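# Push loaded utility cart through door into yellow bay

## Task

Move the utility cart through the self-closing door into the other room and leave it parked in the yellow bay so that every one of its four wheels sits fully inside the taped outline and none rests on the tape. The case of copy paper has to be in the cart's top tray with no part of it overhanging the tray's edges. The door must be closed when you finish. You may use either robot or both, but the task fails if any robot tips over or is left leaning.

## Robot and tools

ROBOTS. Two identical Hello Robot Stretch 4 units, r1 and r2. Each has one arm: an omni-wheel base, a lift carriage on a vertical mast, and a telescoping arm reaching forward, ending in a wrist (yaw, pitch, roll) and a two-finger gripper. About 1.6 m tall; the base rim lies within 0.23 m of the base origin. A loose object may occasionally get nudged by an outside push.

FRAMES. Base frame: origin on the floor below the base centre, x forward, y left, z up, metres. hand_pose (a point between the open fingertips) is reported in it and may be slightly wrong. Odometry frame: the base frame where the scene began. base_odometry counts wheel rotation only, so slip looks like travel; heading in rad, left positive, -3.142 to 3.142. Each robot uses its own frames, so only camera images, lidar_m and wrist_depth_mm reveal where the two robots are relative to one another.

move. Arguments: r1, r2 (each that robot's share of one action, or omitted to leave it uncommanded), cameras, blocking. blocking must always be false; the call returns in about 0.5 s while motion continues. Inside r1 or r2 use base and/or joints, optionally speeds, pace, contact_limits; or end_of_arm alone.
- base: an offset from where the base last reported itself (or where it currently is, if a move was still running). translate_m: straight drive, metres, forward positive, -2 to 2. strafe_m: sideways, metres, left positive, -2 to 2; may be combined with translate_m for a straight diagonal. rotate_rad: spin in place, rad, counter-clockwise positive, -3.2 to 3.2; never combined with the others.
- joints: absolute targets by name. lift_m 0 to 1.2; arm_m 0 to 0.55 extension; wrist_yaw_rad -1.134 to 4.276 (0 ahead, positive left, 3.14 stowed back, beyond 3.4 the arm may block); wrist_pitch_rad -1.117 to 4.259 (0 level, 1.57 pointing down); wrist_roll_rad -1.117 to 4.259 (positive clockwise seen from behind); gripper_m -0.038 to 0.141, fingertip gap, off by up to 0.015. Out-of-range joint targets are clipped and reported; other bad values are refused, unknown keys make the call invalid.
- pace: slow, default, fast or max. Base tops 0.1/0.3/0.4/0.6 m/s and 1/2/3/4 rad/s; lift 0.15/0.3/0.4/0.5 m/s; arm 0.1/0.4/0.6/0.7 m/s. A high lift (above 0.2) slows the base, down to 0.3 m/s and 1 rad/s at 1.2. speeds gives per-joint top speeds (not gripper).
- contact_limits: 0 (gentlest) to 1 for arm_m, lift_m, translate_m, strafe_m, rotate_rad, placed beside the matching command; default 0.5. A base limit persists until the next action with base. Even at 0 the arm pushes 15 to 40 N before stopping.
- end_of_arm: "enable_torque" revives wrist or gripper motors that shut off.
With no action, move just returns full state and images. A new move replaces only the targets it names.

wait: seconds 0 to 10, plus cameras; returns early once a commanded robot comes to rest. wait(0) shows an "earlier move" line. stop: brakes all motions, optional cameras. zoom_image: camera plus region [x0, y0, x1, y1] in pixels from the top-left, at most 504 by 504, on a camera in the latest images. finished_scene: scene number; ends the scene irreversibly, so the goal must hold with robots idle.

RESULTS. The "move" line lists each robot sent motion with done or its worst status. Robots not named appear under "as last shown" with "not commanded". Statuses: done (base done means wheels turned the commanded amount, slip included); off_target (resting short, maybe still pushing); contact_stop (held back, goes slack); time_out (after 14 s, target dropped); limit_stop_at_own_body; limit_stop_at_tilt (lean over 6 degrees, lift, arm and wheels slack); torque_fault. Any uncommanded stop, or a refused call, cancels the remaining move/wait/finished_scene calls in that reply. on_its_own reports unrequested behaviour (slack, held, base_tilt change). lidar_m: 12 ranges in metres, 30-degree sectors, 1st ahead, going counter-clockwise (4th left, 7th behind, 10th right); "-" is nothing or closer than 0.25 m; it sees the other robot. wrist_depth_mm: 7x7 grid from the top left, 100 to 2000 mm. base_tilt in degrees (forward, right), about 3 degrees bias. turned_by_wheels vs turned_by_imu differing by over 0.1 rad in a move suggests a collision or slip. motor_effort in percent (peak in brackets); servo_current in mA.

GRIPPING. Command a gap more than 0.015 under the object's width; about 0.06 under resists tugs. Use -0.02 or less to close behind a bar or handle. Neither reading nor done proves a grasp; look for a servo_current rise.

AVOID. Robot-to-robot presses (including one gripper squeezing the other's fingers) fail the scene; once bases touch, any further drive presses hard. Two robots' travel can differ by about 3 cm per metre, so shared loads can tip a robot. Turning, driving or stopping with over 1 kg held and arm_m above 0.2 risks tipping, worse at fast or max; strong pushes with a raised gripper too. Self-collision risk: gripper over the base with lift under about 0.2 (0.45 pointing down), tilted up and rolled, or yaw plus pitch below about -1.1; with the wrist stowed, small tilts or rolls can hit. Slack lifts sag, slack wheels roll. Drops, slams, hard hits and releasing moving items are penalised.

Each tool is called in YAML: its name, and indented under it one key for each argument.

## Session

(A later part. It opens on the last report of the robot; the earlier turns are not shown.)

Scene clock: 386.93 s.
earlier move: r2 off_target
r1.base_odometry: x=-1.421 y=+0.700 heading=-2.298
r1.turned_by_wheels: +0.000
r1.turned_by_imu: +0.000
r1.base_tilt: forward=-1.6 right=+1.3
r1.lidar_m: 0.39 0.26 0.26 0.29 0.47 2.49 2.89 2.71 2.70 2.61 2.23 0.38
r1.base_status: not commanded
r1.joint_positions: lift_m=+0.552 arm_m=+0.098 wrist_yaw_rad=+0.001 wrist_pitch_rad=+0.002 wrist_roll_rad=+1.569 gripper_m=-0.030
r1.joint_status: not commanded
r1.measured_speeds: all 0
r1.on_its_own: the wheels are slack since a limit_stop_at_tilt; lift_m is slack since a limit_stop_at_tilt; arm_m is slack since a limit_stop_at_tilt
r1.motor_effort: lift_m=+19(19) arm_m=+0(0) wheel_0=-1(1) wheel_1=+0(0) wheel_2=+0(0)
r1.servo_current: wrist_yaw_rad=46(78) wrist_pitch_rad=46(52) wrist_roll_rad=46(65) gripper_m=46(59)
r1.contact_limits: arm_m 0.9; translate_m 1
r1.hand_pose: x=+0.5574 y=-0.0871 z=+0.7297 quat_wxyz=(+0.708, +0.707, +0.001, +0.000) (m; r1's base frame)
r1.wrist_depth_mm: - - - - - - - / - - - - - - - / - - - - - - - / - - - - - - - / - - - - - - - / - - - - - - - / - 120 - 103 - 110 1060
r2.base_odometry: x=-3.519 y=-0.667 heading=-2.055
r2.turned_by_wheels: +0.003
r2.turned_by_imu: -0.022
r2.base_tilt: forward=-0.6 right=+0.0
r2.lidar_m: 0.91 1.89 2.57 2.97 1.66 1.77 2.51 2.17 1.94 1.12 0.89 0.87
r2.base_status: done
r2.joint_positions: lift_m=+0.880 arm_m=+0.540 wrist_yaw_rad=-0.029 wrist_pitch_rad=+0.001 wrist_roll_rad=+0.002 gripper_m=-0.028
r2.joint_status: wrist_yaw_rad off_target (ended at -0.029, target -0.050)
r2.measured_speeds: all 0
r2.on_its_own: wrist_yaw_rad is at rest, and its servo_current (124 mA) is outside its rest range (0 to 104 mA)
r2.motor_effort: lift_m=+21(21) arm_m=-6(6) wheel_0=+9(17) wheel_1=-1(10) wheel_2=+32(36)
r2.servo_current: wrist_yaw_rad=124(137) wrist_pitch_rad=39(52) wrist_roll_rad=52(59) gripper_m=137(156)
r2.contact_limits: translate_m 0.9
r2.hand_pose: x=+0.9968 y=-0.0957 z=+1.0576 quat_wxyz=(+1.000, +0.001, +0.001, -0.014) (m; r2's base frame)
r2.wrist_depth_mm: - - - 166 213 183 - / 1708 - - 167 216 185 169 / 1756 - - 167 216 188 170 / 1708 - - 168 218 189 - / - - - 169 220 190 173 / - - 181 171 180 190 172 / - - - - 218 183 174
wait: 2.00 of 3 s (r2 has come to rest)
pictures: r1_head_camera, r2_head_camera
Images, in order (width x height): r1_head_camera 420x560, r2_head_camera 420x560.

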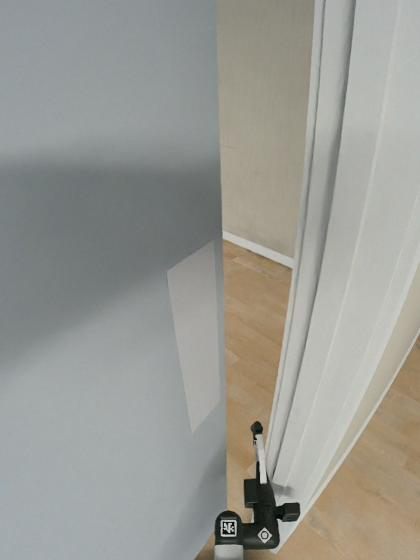

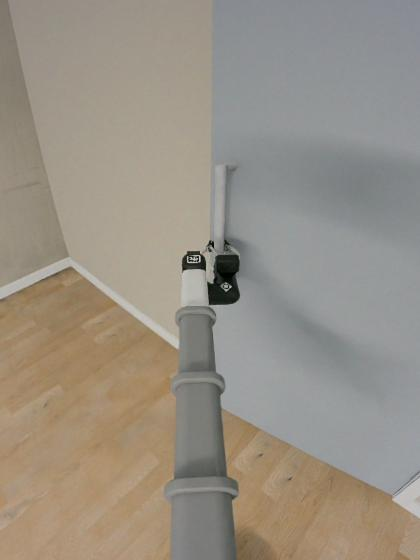

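move:
  blocking: false
  r1: {"base":{"translate_m":-0.35},"joints":{"lift_m":0.56,"arm_m":0.05},"pace":"slow"}
  r2: {"base":{"translate_m":-0.14},"joints":{"wrist_yaw_rad":0.25},"speeds":{"wrist_yaw_rad":0.2},"pace":"slow","contact_limits":{"translate_m":0.9}}
  cameras: []

wait:
  seconds: 2
  cameras: []

wait:
  seconds: 2.5
  cameras: ["r1_head_camera"]

move:
  blocking: false
  r2: {"base":{"translate_m":-0.2,"strafe_m":0.025},"pace":"slow","contact_limits":{"translate_m":0.9}}
  cameras: []

wait:
  seconds: 3
  cameras: ["r2_head_camera"]

Scene clock: 396.27 s.
move: r1 moving; r2 moving
r1.base_odometry: x=-1.413 y=+0.709 heading=-2.299
r1.turned_by_wheels: +0.000
r1.turned_by_imu: -0.001
r1.base_tilt: forward=-1.6 right=+1.3
r1.lidar_m: 0.41 0.30 0.27 0.31 0.49 2.48 2.90 2.67 2.69 2.62 2.25 0.39
r1.base_status: translate_m moving
r1.joint_positions: lift_m=+0.560 arm_m=+0.085 wrist_yaw_rad=+0.001 wrist_pitch_rad=+0.002 wrist_roll_rad=+1.569 gripper_m=-0.030
r1.joint_status: lift_m moving; arm_m moving
r1.measured_speeds: translate_m=-0.048 strafe_m=+0.000 rotate_rad=+0.002 lift_m=+0.000 arm_m=-0.049 wrist_yaw_rad=+0.000 wrist_pitch_rad=+0.000 wrist_roll_rad=+0.000
r1.motor_effort: lift_m=+25(25) arm_m=-2(6) wheel_0=-4(7) wheel_1=-5(7) wheel_2=+4(6)
r1.servo_current: wrist_yaw_rad=59(59) wrist_pitch_rad=39(46) wrist_roll_rad=52(59) gripper_m=46(52)
r1.hand_pose: x=+0.5448 y=-0.0871 z=+0.7370 quat_wxyz=(+0.708, +0.707, +0.001, +0.000) (m; r1's base frame)
r1.wrist_depth_mm: - - - - - - - / - - - - - - - / - - - - - - - / - - - - - - - / - - - - - - - / - - - 124 123 - - / - - - - 165 1308 1060
r2.base_odometry: x=-3.513 y=-0.656 heading=-2.054
r2.turned_by_wheels: +0.001
r2.turned_by_imu: +0.001
r2.base_tilt: forward=-0.6 right=+0.1
r2.lidar_m: 0.96 1.91 2.59 2.99 1.66 1.82 2.52 2.15 1.94 1.13 0.89 0.87
r2.base_status: translate_m moving
r2.joint_positions: lift_m=+0.880 arm_m=+0.540 wrist_yaw_rad=+0.044 wrist_pitch_rad=+0.001 wrist_roll_rad=+0.002 gripper_m=-0.028
r2.joint_status: wrist_yaw_rad moving
r2.measured_speeds: translate_m=-0.048 strafe_m=-0.001 rotate_rad=-0.002 lift_m=+0.000 arm_m=+0.000 wrist_yaw_rad=+0.180 wrist_pitch_rad=+0.000 wrist_roll_rad=+0.000
r2.motor_effort: lift_m=+21(21) arm_m=-6(6) wheel_0=-2(6) wheel_1=-8(8) wheel_2=+25(31)
r2.servo_current: wrist_yaw_rad=33(130) wrist_pitch_rad=46(46) wrist_roll_rad=52(59) gripper_m=143(143)
r2.contact_limits: translate_m 0.9
r2.hand_pose: x=+1.0030 y=-0.0747 z=+1.0576 quat_wxyz=(+1.000, +0.001, +0.001, +0.022) (m; r2's base frame)
r2.wrist_depth_mm: - - - 163 214 183 - / - - - 167 216 185 167 / - - - 167 220 191 169 / - - - 169 220 189 170 / - - - 169 223 189 171 / - 1661 184 170 179 186 172 / - 152 - - 219 182 -
pictures: none
No camera images: "cameras" was empty.

Scene clock: 398.27 s.
earlier move: r1 moving; r2 moving
r1.base_odometry: x=-1.288 y=+0.849 heading=-2.299
r1.turned_by_wheels: +0.000
r1.turned_by_imu: +0.000
r1.base_tilt: forward=-1.6 right=+1.2
r1.lidar_m: 0.57 0.48 0.45 0.46 0.55 2.35 2.75 2.55 2.58 2.70 2.36 0.56
r1.base_status: translate_m moving
r1.joint_positions: lift_m=+0.560 arm_m=+0.050 wrist_yaw_rad=+0.003 wrist_pitch_rad=+0.002 wrist_roll_rad=+1.569 gripper_m=-0.030
r1.joint_status: all done
r1.measured_speeds: translate_m=-0.101 strafe_m=+0.001 rotate_rad=+0.004 lift_m=+0.000 arm_m=+0.000 wrist_yaw_rad=+0.000 wrist_pitch_rad=+0.000 wrist_roll_rad=+0.000
r1.motor_effort: lift_m=+24(26) arm_m=-4(10) wheel_0=-3(8) wheel_1=-3(7) wheel_2=+5(13)
r1.servo_current: wrist_yaw_rad=65(72) wrist_pitch_rad=46(52) wrist_roll_rad=59(59) gripper_m=46(52)
r1.hand_pose: x=+0.5096 y=-0.0867 z=+0.7370 quat_wxyz=(+0.708, +0.707, +0.002, +0.000) (m; r1's base frame)
r1.wrist_depth_mm: 399 397 389 384 384 384 387 / 347 343 340 353 351 349 - / 268 273 272 274 276 279 281 / 289 290 294 294 298 301 301 / 342 - - - - 1430 1025 / - - 211 200 - 1576 1060 / - - 176 - 166 1336 1078
r2.base_odometry: x=-3.454 y=-0.544 heading=-2.053
r2.turned_by_wheels: +0.002
r2.turned_by_imu: -0.004
r2.base_tilt: forward=-0.5 right=+0.0
r2.lidar_m: 0.94 2.08 2.68 3.08 1.58 1.81 2.46 2.05 2.08 1.23 0.97 0.90
r2.base_status: translate_m moving
r2.joint_positions: lift_m=+0.880 arm_m=+0.540 wrist_yaw_rad=+0.260 wrist_pitch_rad=+0.001 wrist_roll_rad=+0.002 gripper_m=-0.028
r2.joint_status: all done
r2.measured_speeds: all 0
r2.motor_effort: lift_m=+21(21) arm_m=-6(6) wheel_0=+5(12) wheel_1=-5(12) wheel_2=+27(31)
r2.servo_current: wrist_yaw_rad=65(130) wrist_pitch_rad=39(46) wrist_roll_rad=46(59) gripper_m=137(143)
r2.contact_limits: translate_m 0.9
r2.hand_pose: x=+1.0122 y=-0.0102 z=+1.0576 quat_wxyz=(+0.992, +0.001, +0.001, +0.130) (m; r2's base frame)
r2.wrist_depth_mm: - - - 164 214 179 - / - - - 167 216 181 - / - - - 167 217 187 163 / - - - 169 219 183 163 / - - - 169 222 184 165 / - - 185 171 180 181 165 / - 143 - - 218 178 -
wait: 2.00 s; no rest
pictures: none
No camera images: "cameras" was empty.

Scene clock: 398.43 s.
earlier move: r1 moving; r2 done
r1.base_odometry: x=-1.277 y=+0.862 heading=-2.299
r1.turned_by_wheels: +0.000
r1.turned_by_imu: +0.000
r1.base_tilt: forward=-1.6 right=+1.3
r1.lidar_m: 0.59 0.50 0.44 0.47 0.52 2.31 2.72 2.54 2.54 2.72 2.37 0.59
r1.base_status: translate_m moving
r1.joint_positions: lift_m=+0.560 arm_m=+0.050 wrist_yaw_rad=+0.003 wrist_pitch_rad=+0.002 wrist_roll_rad=+1.569 gripper_m=-0.030
r1.joint_status: all done
r1.measured_speeds: translate_m=-0.099 strafe_m=+0.001 rotate_rad=+0.001 lift_m=+0.000 arm_m=+0.000 wrist_yaw_rad=+0.000 wrist_pitch_rad=+0.000 wrist_roll_rad=+0.000
r1.motor_effort: lift_m=+24(26) arm_m=-5(10) wheel_0=-5(8) wheel_1=-4(7) wheel_2=+3(13)
r1.servo_current: wrist_yaw_rad=52(72) wrist_pitch_rad=52(52) wrist_roll_rad=59(59) gripper_m=52(52)
r1.hand_pose: x=+0.5096 y=-0.0867 z=+0.7370 quat_wxyz=(+0.708, +0.707, +0.002, +0.000) (m; r1's base frame)
r1.wrist_depth_mm: - 404 415 415 410 415 413 / 370 366 366 364 359 375 - / - 287 290 293 291 294 296 / 306 307 310 312 314 315 319 / 359 - - - - 1397 1025 / - - 210 200 - 1576 1060 / - - 176 - 176 1336 1078
r2.base_odometry: x=-3.454 y=-0.544 heading=-2.053
r2.turned_by_wheels: +0.000
r2.turned_by_imu: +0.000
r2.base_tilt: forward=-0.6 right=+0.0
r2.lidar_m: 0.95 2.10 2.68 3.12 1.58 1.80 2.42 2.09 2.08 1.24 0.98 0.91
r2.base_status: done
r2.joint_positions: lift_m=+0.880 arm_m=+0.540 wrist_yaw_rad=+0.260 wrist_pitch_rad=+0.001 wrist_roll_rad=+0.002 gripper_m=-0.028
r2.joint_status: all done
r2.measured_speeds: all 0
r2.motor_effort: lift_m=+21(21) arm_m=-6(6) wheel_0=+7(12) wheel_1=-3(12) wheel_2=+28(31)
r2.servo_current: wrist_yaw_rad=78(130) wrist_pitch_rad=33(46) wrist_roll_rad=52(59) gripper_m=137(143)
r2.contact_limits: translate_m 0.9
r2.hand_pose: x=+1.0122 y=-0.0102 z=+1.0576 quat_wxyz=(+0.992, +0.001, +0.001, +0.130) (m; r2's base frame)
r2.wrist_depth_mm: - - - 164 214 179 - / - - - 167 216 181 - / - - - 167 218 186 162 / - - - 168 220 183 164 / - - - 169 222 185 165 / - - 186 170 180 181 166 / - 144 - - 218 178 -
wait: 0.17 of 2.5 s (r2 has come to rest)
pictures: r1_head_camera
Images, in order (width x height): r1_head_camera 420x560.

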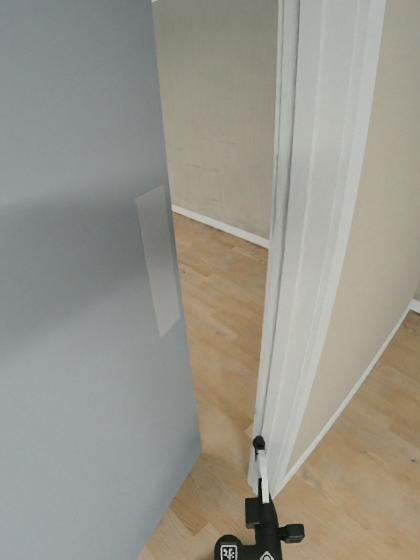

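Scene clock: 398.93 s.
earlier move: r1 moving
move: r2 moving
r1.base_odometry: x=-1.244 y=+0.899 heading=-2.299
r1.turned_by_wheels: +0.000
r1.turned_by_imu: +0.000
r1.base_tilt: forward=-1.6 right=+1.3
r1.lidar_m: 0.63 0.52 0.48 0.48 0.56 2.27 2.66 2.52 2.52 2.81 2.42 0.61
r1.base_status: translate_m moving
r1.joint_positions: lift_m=+0.560 arm_m=+0.050 wrist_yaw_rad=+0.003 wrist_pitch_rad=+0.002 wrist_roll_rad=+1.569 gripper_m=-0.030
r1.joint_status: not commanded
r1.measured_speeds: translate_m=-0.099 strafe_m=+0.001 rotate_rad=+0.001 lift_m=+0.000 arm_m=+0.000 wrist_yaw_rad=+0.000 wrist_pitch_rad=+0.000 wrist_roll_rad=+0.000
r1.motor_effort: lift_m=+24(24) arm_m=-4(5) wheel_0=-6(6) wheel_1=-6(6) wheel_2=+5(6)
r1.servo_current: wrist_yaw_rad=59(65) wrist_pitch_rad=46(46) wrist_roll_rad=46(59) gripper_m=52(52)
r1.hand_pose: x=+0.5096 y=-0.0867 z=+0.7370 quat_wxyz=(+0.708, +0.707, +0.002, +0.000) (m; r1's base frame)
r1.wrist_depth_mm: - - - - - - - / 407 407 418 399 415 415 415 / - - - 338 343 345 - / 353 355 362 359 366 366 366 / - - - - - 1430 1078 / - - 210 200 - 1537 1060 / - - 176 - 158 1281 1078
r2.base_odometry: x=-3.447 y=-0.534 heading=-2.050
r2.turned_by_wheels: +0.003
r2.turned_by_imu: +0.003
r2.base_tilt: forward=-0.6 right=+0.0
r2.lidar_m: 0.95 2.11 2.72 3.08 1.56 1.85 2.39 2.05 2.07 1.23 1.00 0.92
r2.base_status: translate_m moving; strafe_m moving
r2.joint_positions: lift_m=+0.880 arm_m=+0.540 wrist_yaw_rad=+0.261 wrist_pitch_rad=+0.001 wrist_roll_rad=+0.002 gripper_m=-0.028
r2.joint_status: not commanded
r2.measured_speeds: translate_m=-0.049 strafe_m=+0.006 rotate_rad=+0.002 lift_m=+0.000 arm_m=+0.000 wrist_yaw_rad=+0.005 wrist_pitch_rad=+0.000 wrist_roll_rad=+0.000
r2.motor_effort: lift_m=+21(21) arm_m=-6(6) wheel_0=+2(8) wheel_1=-4(6) wheel_2=+31(32)
r2.servo_current: wrist_yaw_rad=59(78) wrist_pitch_rad=46(46) wrist_roll_rad=52(52) gripper_m=143(143)
r2.contact_limits: translate_m 0.9
r2.hand_pose: x=+1.0122 y=-0.0102 z=+1.0576 quat_wxyz=(+0.992, +0.001, +0.001, +0.130) (m; r2's base frame)
r2.wrist_depth_mm: - - - 164 213 179 - / - - - 167 216 182 - / - - - 167 218 188 163 / - - - 168 220 184 164 / - - - 169 222 185 165 / - - 186 171 181 182 166 / - 143 - - 217 178 -
pictures: none
No camera images: "cameras" was empty.

Scene clock: 400.57 s.
earlier move: r1 done; r2 moving
r1.base_odometry: x=-1.189 y=+0.961 heading=-2.299
r1.turned_by_wheels: +0.000
r1.turned_by_imu: +0.000
r1.base_tilt: forward=-1.6 right=+1.2
r1.lidar_m: 0.69 0.63 0.54 0.51 0.71 2.22 2.58 2.45 2.45 2.81 2.45 0.73
r1.base_status: done
r1.joint_positions: lift_m=+0.560 arm_m=+0.050 wrist_yaw_rad=+0.003 wrist_pitch_rad=+0.002 wrist_roll_rad=+1.569 gripper_m=-0.030
r1.joint_status: not commanded
r1.measured_speeds: all 0
r1.motor_effort: lift_m=+24(24) arm_m=-5(5) wheel_0=-4(6) wheel_1=-3(6) wheel_2=+1(6)
r1.servo_current: wrist_yaw_rad=65(65) wrist_pitch_rad=46(46) wrist_roll_rad=46(65) gripper_m=39(52)
r1.hand_pose: x=+0.5096 y=-0.0867 z=+0.7370 quat_wxyz=(+0.708, +0.707, +0.002, +0.000) (m; r1's base frame)
r1.wrist_depth_mm: - - - - - - - / - - - - - - - / - - - - - - - / 436 439 445 445 452 452 455 / - - - - - 1537 1078 / - - 210 199 - 1537 1078 / - - 176 - 165 1366 1060
r2.base_odometry: x=-3.361 y=-0.410 heading=-2.050
r2.turned_by_wheels: +0.000
r2.turned_by_imu: +0.024
r2.base_tilt: forward=-0.6 right=+0.1
r2.lidar_m: 0.95 2.43 2.78 3.25 1.46 1.92 2.28 1.96 1.97 1.36 1.09 0.95
r2.base_status: translate_m moving; strafe_m moving
r2.joint_positions: lift_m=+0.880 arm_m=+0.540 wrist_yaw_rad=+0.264 wrist_pitch_rad=+0.001 wrist_roll_rad=+0.002 gripper_m=-0.028
r2.joint_status: not commanded
r2.measured_speeds: translate_m=-0.085 strafe_m=+0.012 rotate_rad=+0.000 lift_m=+0.000 arm_m=+0.000 wrist_yaw_rad=+0.000 wrist_pitch_rad=+0.000 wrist_roll_rad=+0.000
r2.motor_effort: lift_m=+21(21) arm_m=-7(7) wheel_0=+8(13) wheel_1=+0(6) wheel_2=+29(35)
r2.servo_current: wrist_yaw_rad=72(91) wrist_pitch_rad=39(46) wrist_roll_rad=39(59) gripper_m=137(143)
r2.contact_limits: translate_m 0.9
r2.hand_pose: x=+1.0123 y=-0.0091 z=+1.0576 quat_wxyz=(+0.991, +0.001, +0.001, +0.132) (m; r2's base frame)
r2.wrist_depth_mm: - - - 165 215 186 169 / - - - 167 216 187 170 / - - - 167 216 189 172 / - - - 169 221 190 - / - - - 168 223 191 174 / - - 185 173 179 192 175 / - - - - 220 181 176
wait: 1.63 of 3 s (r1 has come to rest)
pictures: r2_head_camera
Images, in order (width x height): r2_head_camera 420x560.

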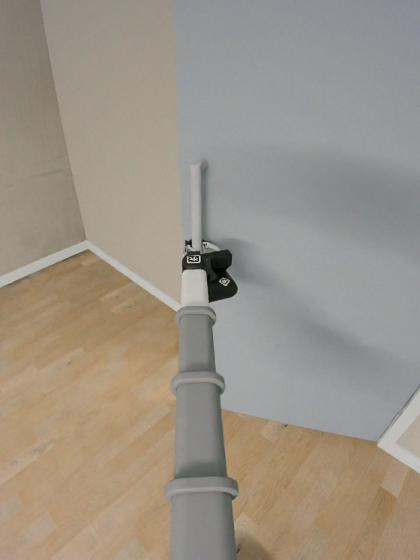

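wait:
  seconds: 2
  cameras: []

move:
  blocking: false
  r2: {"base":{"translate_m":-0.2,"strafe_m":-0.028},"pace":"slow","contact_limits":{"translate_m":0.9}}
  r1: {"base":{"rotate_rad":0.82},"joints":{"arm_m":0.0}}
  cameras: []

wait:
  seconds: 3
  cameras: []

wait:
  seconds: 3
  cameras: ["r2_head_camera","r1_head_camera"]

Scene clock: 408.33 s.
earlier move: r2 done
r1.base_odometry: x=-1.189 y=+0.961 heading=-2.299
r1.turned_by_wheels: +0.000
r1.turned_by_imu: +0.000
r1.base_tilt: forward=-1.6 right=+1.3
r1.lidar_m: 0.72 0.65 0.54 0.50 0.72 2.24 2.61 2.45 2.46 2.86 2.45 0.72
r1.base_status: done
r1.joint_positions: lift_m=+0.560 arm_m=+0.050 wrist_yaw_rad=+0.003 wrist_pitch_rad=+0.002 wrist_roll_rad=+1.569 gripper_m=-0.030
r1.joint_status: not commanded
r1.measured_speeds: all 0
r1.motor_effort: lift_m=+24(24) arm_m=-4(5) wheel_0=-3(6) wheel_1=-3(6) wheel_2=+1(6)
r1.servo_current: wrist_yaw_rad=46(65) wrist_pitch_rad=39(52) wrist_roll_rad=46(65) gripper_m=39(52)
r1.hand_pose: x=+0.5096 y=-0.0867 z=+0.7370 quat_wxyz=(+0.708, +0.707, +0.002, +0.000) (m; r1's base frame)
r1.wrist_depth_mm: - - - - - - - / - - - - - - - / - - - - - - - / 436 442 449 445 449 452 455 / - - - - - 1576 1078 / - - 210 200 - 1537 1078 / - - 175 - 166 1336 1060
r2.base_odometry: x=-3.340 y=-0.379 heading=-2.049
r2.turned_by_wheels: +0.001
r2.turned_by_imu: +0.002
r2.base_tilt: forward=-0.6 right=+0.0
r2.lidar_m: 0.96 2.47 2.80 3.30 1.43 1.97 2.26 1.96 1.95 1.40 1.17 0.98
r2.base_status: done
r2.joint_positions: lift_m=+0.880 arm_m=+0.540 wrist_yaw_rad=+0.264 wrist_pitch_rad=+0.001 wrist_roll_rad=+0.002 gripper_m=-0.028
r2.joint_status: not commanded
r2.measured_speeds: all 0
r2.motor_effort: lift_m=+21(21) arm_m=-7(7) wheel_0=+12(16) wheel_1=+2(6) wheel_2=+29(35)
r2.servo_current: wrist_yaw_rad=85(91) wrist_pitch_rad=39(46) wrist_roll_rad=52(65) gripper_m=143(143)
r2.contact_limits: translate_m 0.9
r2.hand_pose: x=+1.0123 y=-0.0090 z=+1.0576 quat_wxyz=(+0.991, +0.001, +0.001, +0.132) (m; r2's base frame)
r2.wrist_depth_mm: - - - 166 216 188 172 / - - - 167 218 189 173 / - - - 168 218 191 175 / - - - 169 220 196 - / - - - 169 222 194 177 / - - 185 172 179 191 178 / - - - - 220 188 177
wait: 0.00 of 2 s (r2 has come to rest)
pictures: none
No camera images: "cameras" was empty.

Scene clock: 408.83 s.
move: r1 moving; r2 moving
r1.base_odometry: x=-1.189 y=+0.961 heading=-2.046
r1.turned_by_wheels: +0.253
r1.turned_by_imu: +0.254
r1.base_tilt: forward=-1.6 right=+1.3
r1.lidar_m: 0.84 0.59 0.55 0.50 1.32 2.33 2.58 2.43 2.52 2.58 1.52 0.71
r1.base_status: rotate_rad moving
r1.joint_positions: lift_m=+0.560 arm_m=+0.008 wrist_yaw_rad=+0.002 wrist_pitch_rad=+0.002 wrist_roll_rad=+1.569 gripper_m=-0.030
r1.joint_status: arm_m moving
r1.measured_speeds: translate_m=-0.001 strafe_m=+0.000 rotate_rad=+0.975 lift_m=+0.000 arm_m=-0.088 wrist_yaw_rad=+0.000 wrist_pitch_rad=+0.000 wrist_roll_rad=+0.000
r1.motor_effort: lift_m=+24(24) arm_m=-6(7) wheel_0=-9(9) wheel_1=-8(9) wheel_2=-6(7)
r1.servo_current: wrist_yaw_rad=59(59) wrist_pitch_rad=39(46) wrist_roll_rad=59(65) gripper_m=46(52)
r1.hand_pose: x=+0.4679 y=-0.0867 z=+0.7370 quat_wxyz=(+0.708, +0.707, +0.002, +0.000) (m; r1's base frame)
r1.wrist_depth_mm: - - 415 418 424 427 433 / 442 445 442 449 452 455 459 / - - - - - 1499 1042 / - - - - - 1537 1042 / - - - - - 1499 1060 / - - 209 199 - 1537 1078 / 759 723 159 - 150 - -
r2.base_odometry: x=-3.335 y=-0.367 heading=-2.046
r2.turned_by_wheels: +0.003
r2.turned_by_imu: +0.004
r2.base_tilt: forward=-0.6 right=+0.0
r2.lidar_m: 0.96 2.56 2.82 3.32 1.41 3.89 2.24 1.93 1.94 1.38 1.16 0.99
r2.base_status: translate_m moving; strafe_m moving
r2.joint_positions: lift_m=+0.880 arm_m=+0.540 wrist_yaw_rad=+0.264 wrist_pitch_rad=+0.001 wrist_roll_rad=+0.002 gripper_m=-0.028
r2.joint_status: not commanded
r2.measured_speeds: translate_m=-0.050 strafe_m=-0.006 rotate_rad=-0.003 lift_m=+0.000 arm_m=+0.000 wrist_yaw_rad=+0.002 wrist_pitch_rad=+0.000 wrist_roll_rad=+0.000
r2.motor_effort: lift_m=+21(21) arm_m=-7(7) wheel_0=+11(12) wheel_1=-1(2) wheel_2=+32(34)
r2.servo_current: wrist_yaw_rad=85(85) wrist_pitch_rad=39(46) wrist_roll_rad=46(52) gripper_m=137(143)
r2.contact_limits: translate_m 0.9
r2.hand_pose: x=+1.0123 y=-0.0090 z=+1.0576 quat_wxyz=(+0.991, +0.001, +0.001, +0.132) (m; r2's base frame)
r2.wrist_depth_mm: - - - 166 216 189 173 / - - - 166 217 189 174 / - - - 167 219 192 175 / - - - 169 220 196 - / - - - 169 223 195 178 / - - 185 172 178 192 178 / - - - - 221 189 178
pictures: none
No camera images: "cameras" was empty.

Scene clock: 409.90 s.
earlier move: r1 done; r2 moving
r1.base_odometry: x=-1.189 y=+0.961 heading=-1.479
r1.turned_by_wheels: +0.567
r1.turned_by_imu: +0.570
r1.base_tilt: forward=-1.6 right=+1.3
r1.lidar_m: 0.60 0.52 0.52 1.53 2.35 2.53 2.44 2.59 2.56 1.33 0.69 0.88
r1.base_status: done
r1.joint_positions: lift_m=+0.560 arm_m=+0.000 wrist_yaw_rad=+0.002 wrist_pitch_rad=+0.002 wrist_roll_rad=+1.569 gripper_m=-0.030
r1.joint_status: all done
r1.measured_speeds: all 0
r1.motor_effort: lift_m=+24(24) arm_m=-4(7) wheel_0=-3(9) wheel_1=-3(9) wheel_2=-2(8)
r1.servo_current: wrist_yaw_rad=33(59) wrist_pitch_rad=39(52) wrist_roll_rad=52(72) gripper_m=46(52)
r1.hand_pose: x=+0.4596 y=-0.0868 z=+0.7371 quat_wxyz=(+0.708, +0.707, +0.002, +0.000) (m; r1's base frame)
r1.wrist_depth_mm: - - - - - 1537 - / 732 741 - - - - - / - - - - - - - / 559 554 549 559 559 554 554 / 517 517 517 521 517 508 512 / 473 473 210 200 469 477 473 / 442 427 424 439 176 445 436
r2.base_odometry: x=-3.304 y=-0.277 heading=-2.046
r2.turned_by_wheels: +0.000
r2.turned_by_imu: +0.030
r2.base_tilt: forward=-0.6 right=+0.0
r2.lidar_m: 0.92 2.80 2.88 3.47 1.43 3.45 2.14 1.87 1.89 1.39 1.22 1.00
r2.base_status: translate_m moving; strafe_m moving
r2.joint_positions: lift_m=+0.880 arm_m=+0.540 wrist_yaw_rad=+0.264 wrist_pitch_rad=+0.001 wrist_roll_rad=+0.002 gripper_m=-0.028
r2.joint_status: not commanded
r2.measured_speeds: translate_m=-0.096 strafe_m=-0.014 rotate_rad=+0.007 lift_m=+0.000 arm_m=+0.000 wrist_yaw_rad=+0.000 wrist_pitch_rad=+0.000 wrist_roll_rad=+0.000
r2.motor_effort: lift_m=+21(21) arm_m=-8(8) wheel_0=+13(15) wheel_1=-1(5) wheel_2=+29(35)
r2.servo_current: wrist_yaw_rad=78(91) wrist_pitch_rad=39(46) wrist_roll_rad=39(59) gripper_m=137(143)
r2.contact_limits: translate_m 0.9
r2.hand_pose: x=+1.0124 y=-0.0090 z=+1.0576 quat_wxyz=(+0.991, +0.001, +0.001, +0.132) (m; r2's base frame)
r2.wrist_depth_mm: - - - 167 218 196 178 / - - - 167 220 194 180 / - - - 167 220 197 181 / - - - 170 223 198 182 / - - - 169 224 198 183 / - - 185 173 180 197 184 / - - - - 224 194 -
wait: 1.07 of 3 s (r1 has come to rest)
pictures: none
No camera images: "cameras" was empty.

Scene clock: 411.63 s.
earlier move: r2 done
r1.base_odometry: x=-1.189 y=+0.961 heading=-1.479
r1.turned_by_wheels: +0.000
r1.turned_by_imu: +0.000
r1.base_tilt: forward=-1.6 right=+1.3
r1.lidar_m: 0.61 0.53 0.51 1.54 2.34 2.54 2.44 2.56 2.56 1.30 0.71 0.98
r1.base_status: done
r1.joint_positions: lift_m=+0.560 arm_m=+0.000 wrist_yaw_rad=+0.002 wrist_pitch_rad=+0.002 wrist_roll_rad=+1.569 gripper_m=-0.030
r1.joint_status: all done
r1.measured_speeds: all 0
r1.motor_effort: lift_m=+24(24) arm_m=-4(7) wheel_0=-3(9) wheel_1=-3(9) wheel_2=-2(8)
r1.servo_current: wrist_yaw_rad=52(65) wrist_pitch_rad=46(52) wrist_roll_rad=46(72) gripper_m=46(59)
r1.hand_pose: x=+0.4596 y=-0.0868 z=+0.7371 quat_wxyz=(+0.708, +0.707, +0.002, +0.000) (m; r1's base frame)
r1.wrist_depth_mm: - - - - - 1464 1060 / 854 820 842 - - - - / - - - - - - - / - - - - - - - / 564 564 559 559 559 554 559 / 512 517 210 200 517 508 512 / 480 462 183 469 177 477 473
r2.base_odometry: x=-3.273 y=-0.189 heading=-2.045
r2.turned_by_wheels: +0.001
r2.turned_by_imu: +0.019
r2.base_tilt: forward=-0.7 right=+0.0
r2.lidar_m: 0.95 2.96 2.96 1.68 1.39 3.23 2.04 1.79 1.80 1.43 1.26 1.02
r2.base_status: done
r2.joint_positions: lift_m=+0.880 arm_m=+0.540 wrist_yaw_rad=+0.265 wrist_pitch_rad=+0.001 wrist_roll_rad=+0.002 gripper_m=-0.028
r2.joint_status: not commanded
r2.measured_speeds: all 0
r2.motor_effort: lift_m=+21(21) arm_m=-9(9) wheel_0=+14(18) wheel_1=+4(5) wheel_2=+30(35)
r2.servo_current: wrist_yaw_rad=98(98) wrist_pitch_rad=33(46) wrist_roll_rad=52(59) gripper_m=137(143)
r2.contact_limits: translate_m 0.9
r2.hand_pose: x=+1.0124 y=-0.0087 z=+1.0576 quat_wxyz=(+0.991, +0.001, +0.001, +0.132) (m; r2's base frame)
r2.wrist_depth_mm: - - - 166 220 202 185 / - - - 166 221 200 186 / - - - 169 223 201 187 / - - - 169 224 202 189 / - - - 170 226 204 187 / - - 186 172 180 204 190 / - - - - 225 200 191
wait: 1.73 of 3 s (r2 has come to rest)
pictures: r1_head_camera, r2_head_camera
Images, in order (width x height): r1_head_camera 420x560, r2_head_camera 420x560.

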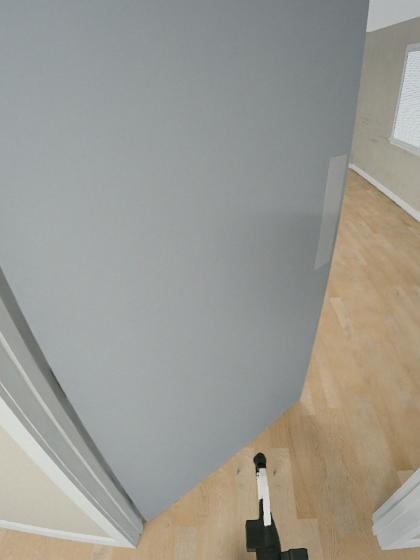

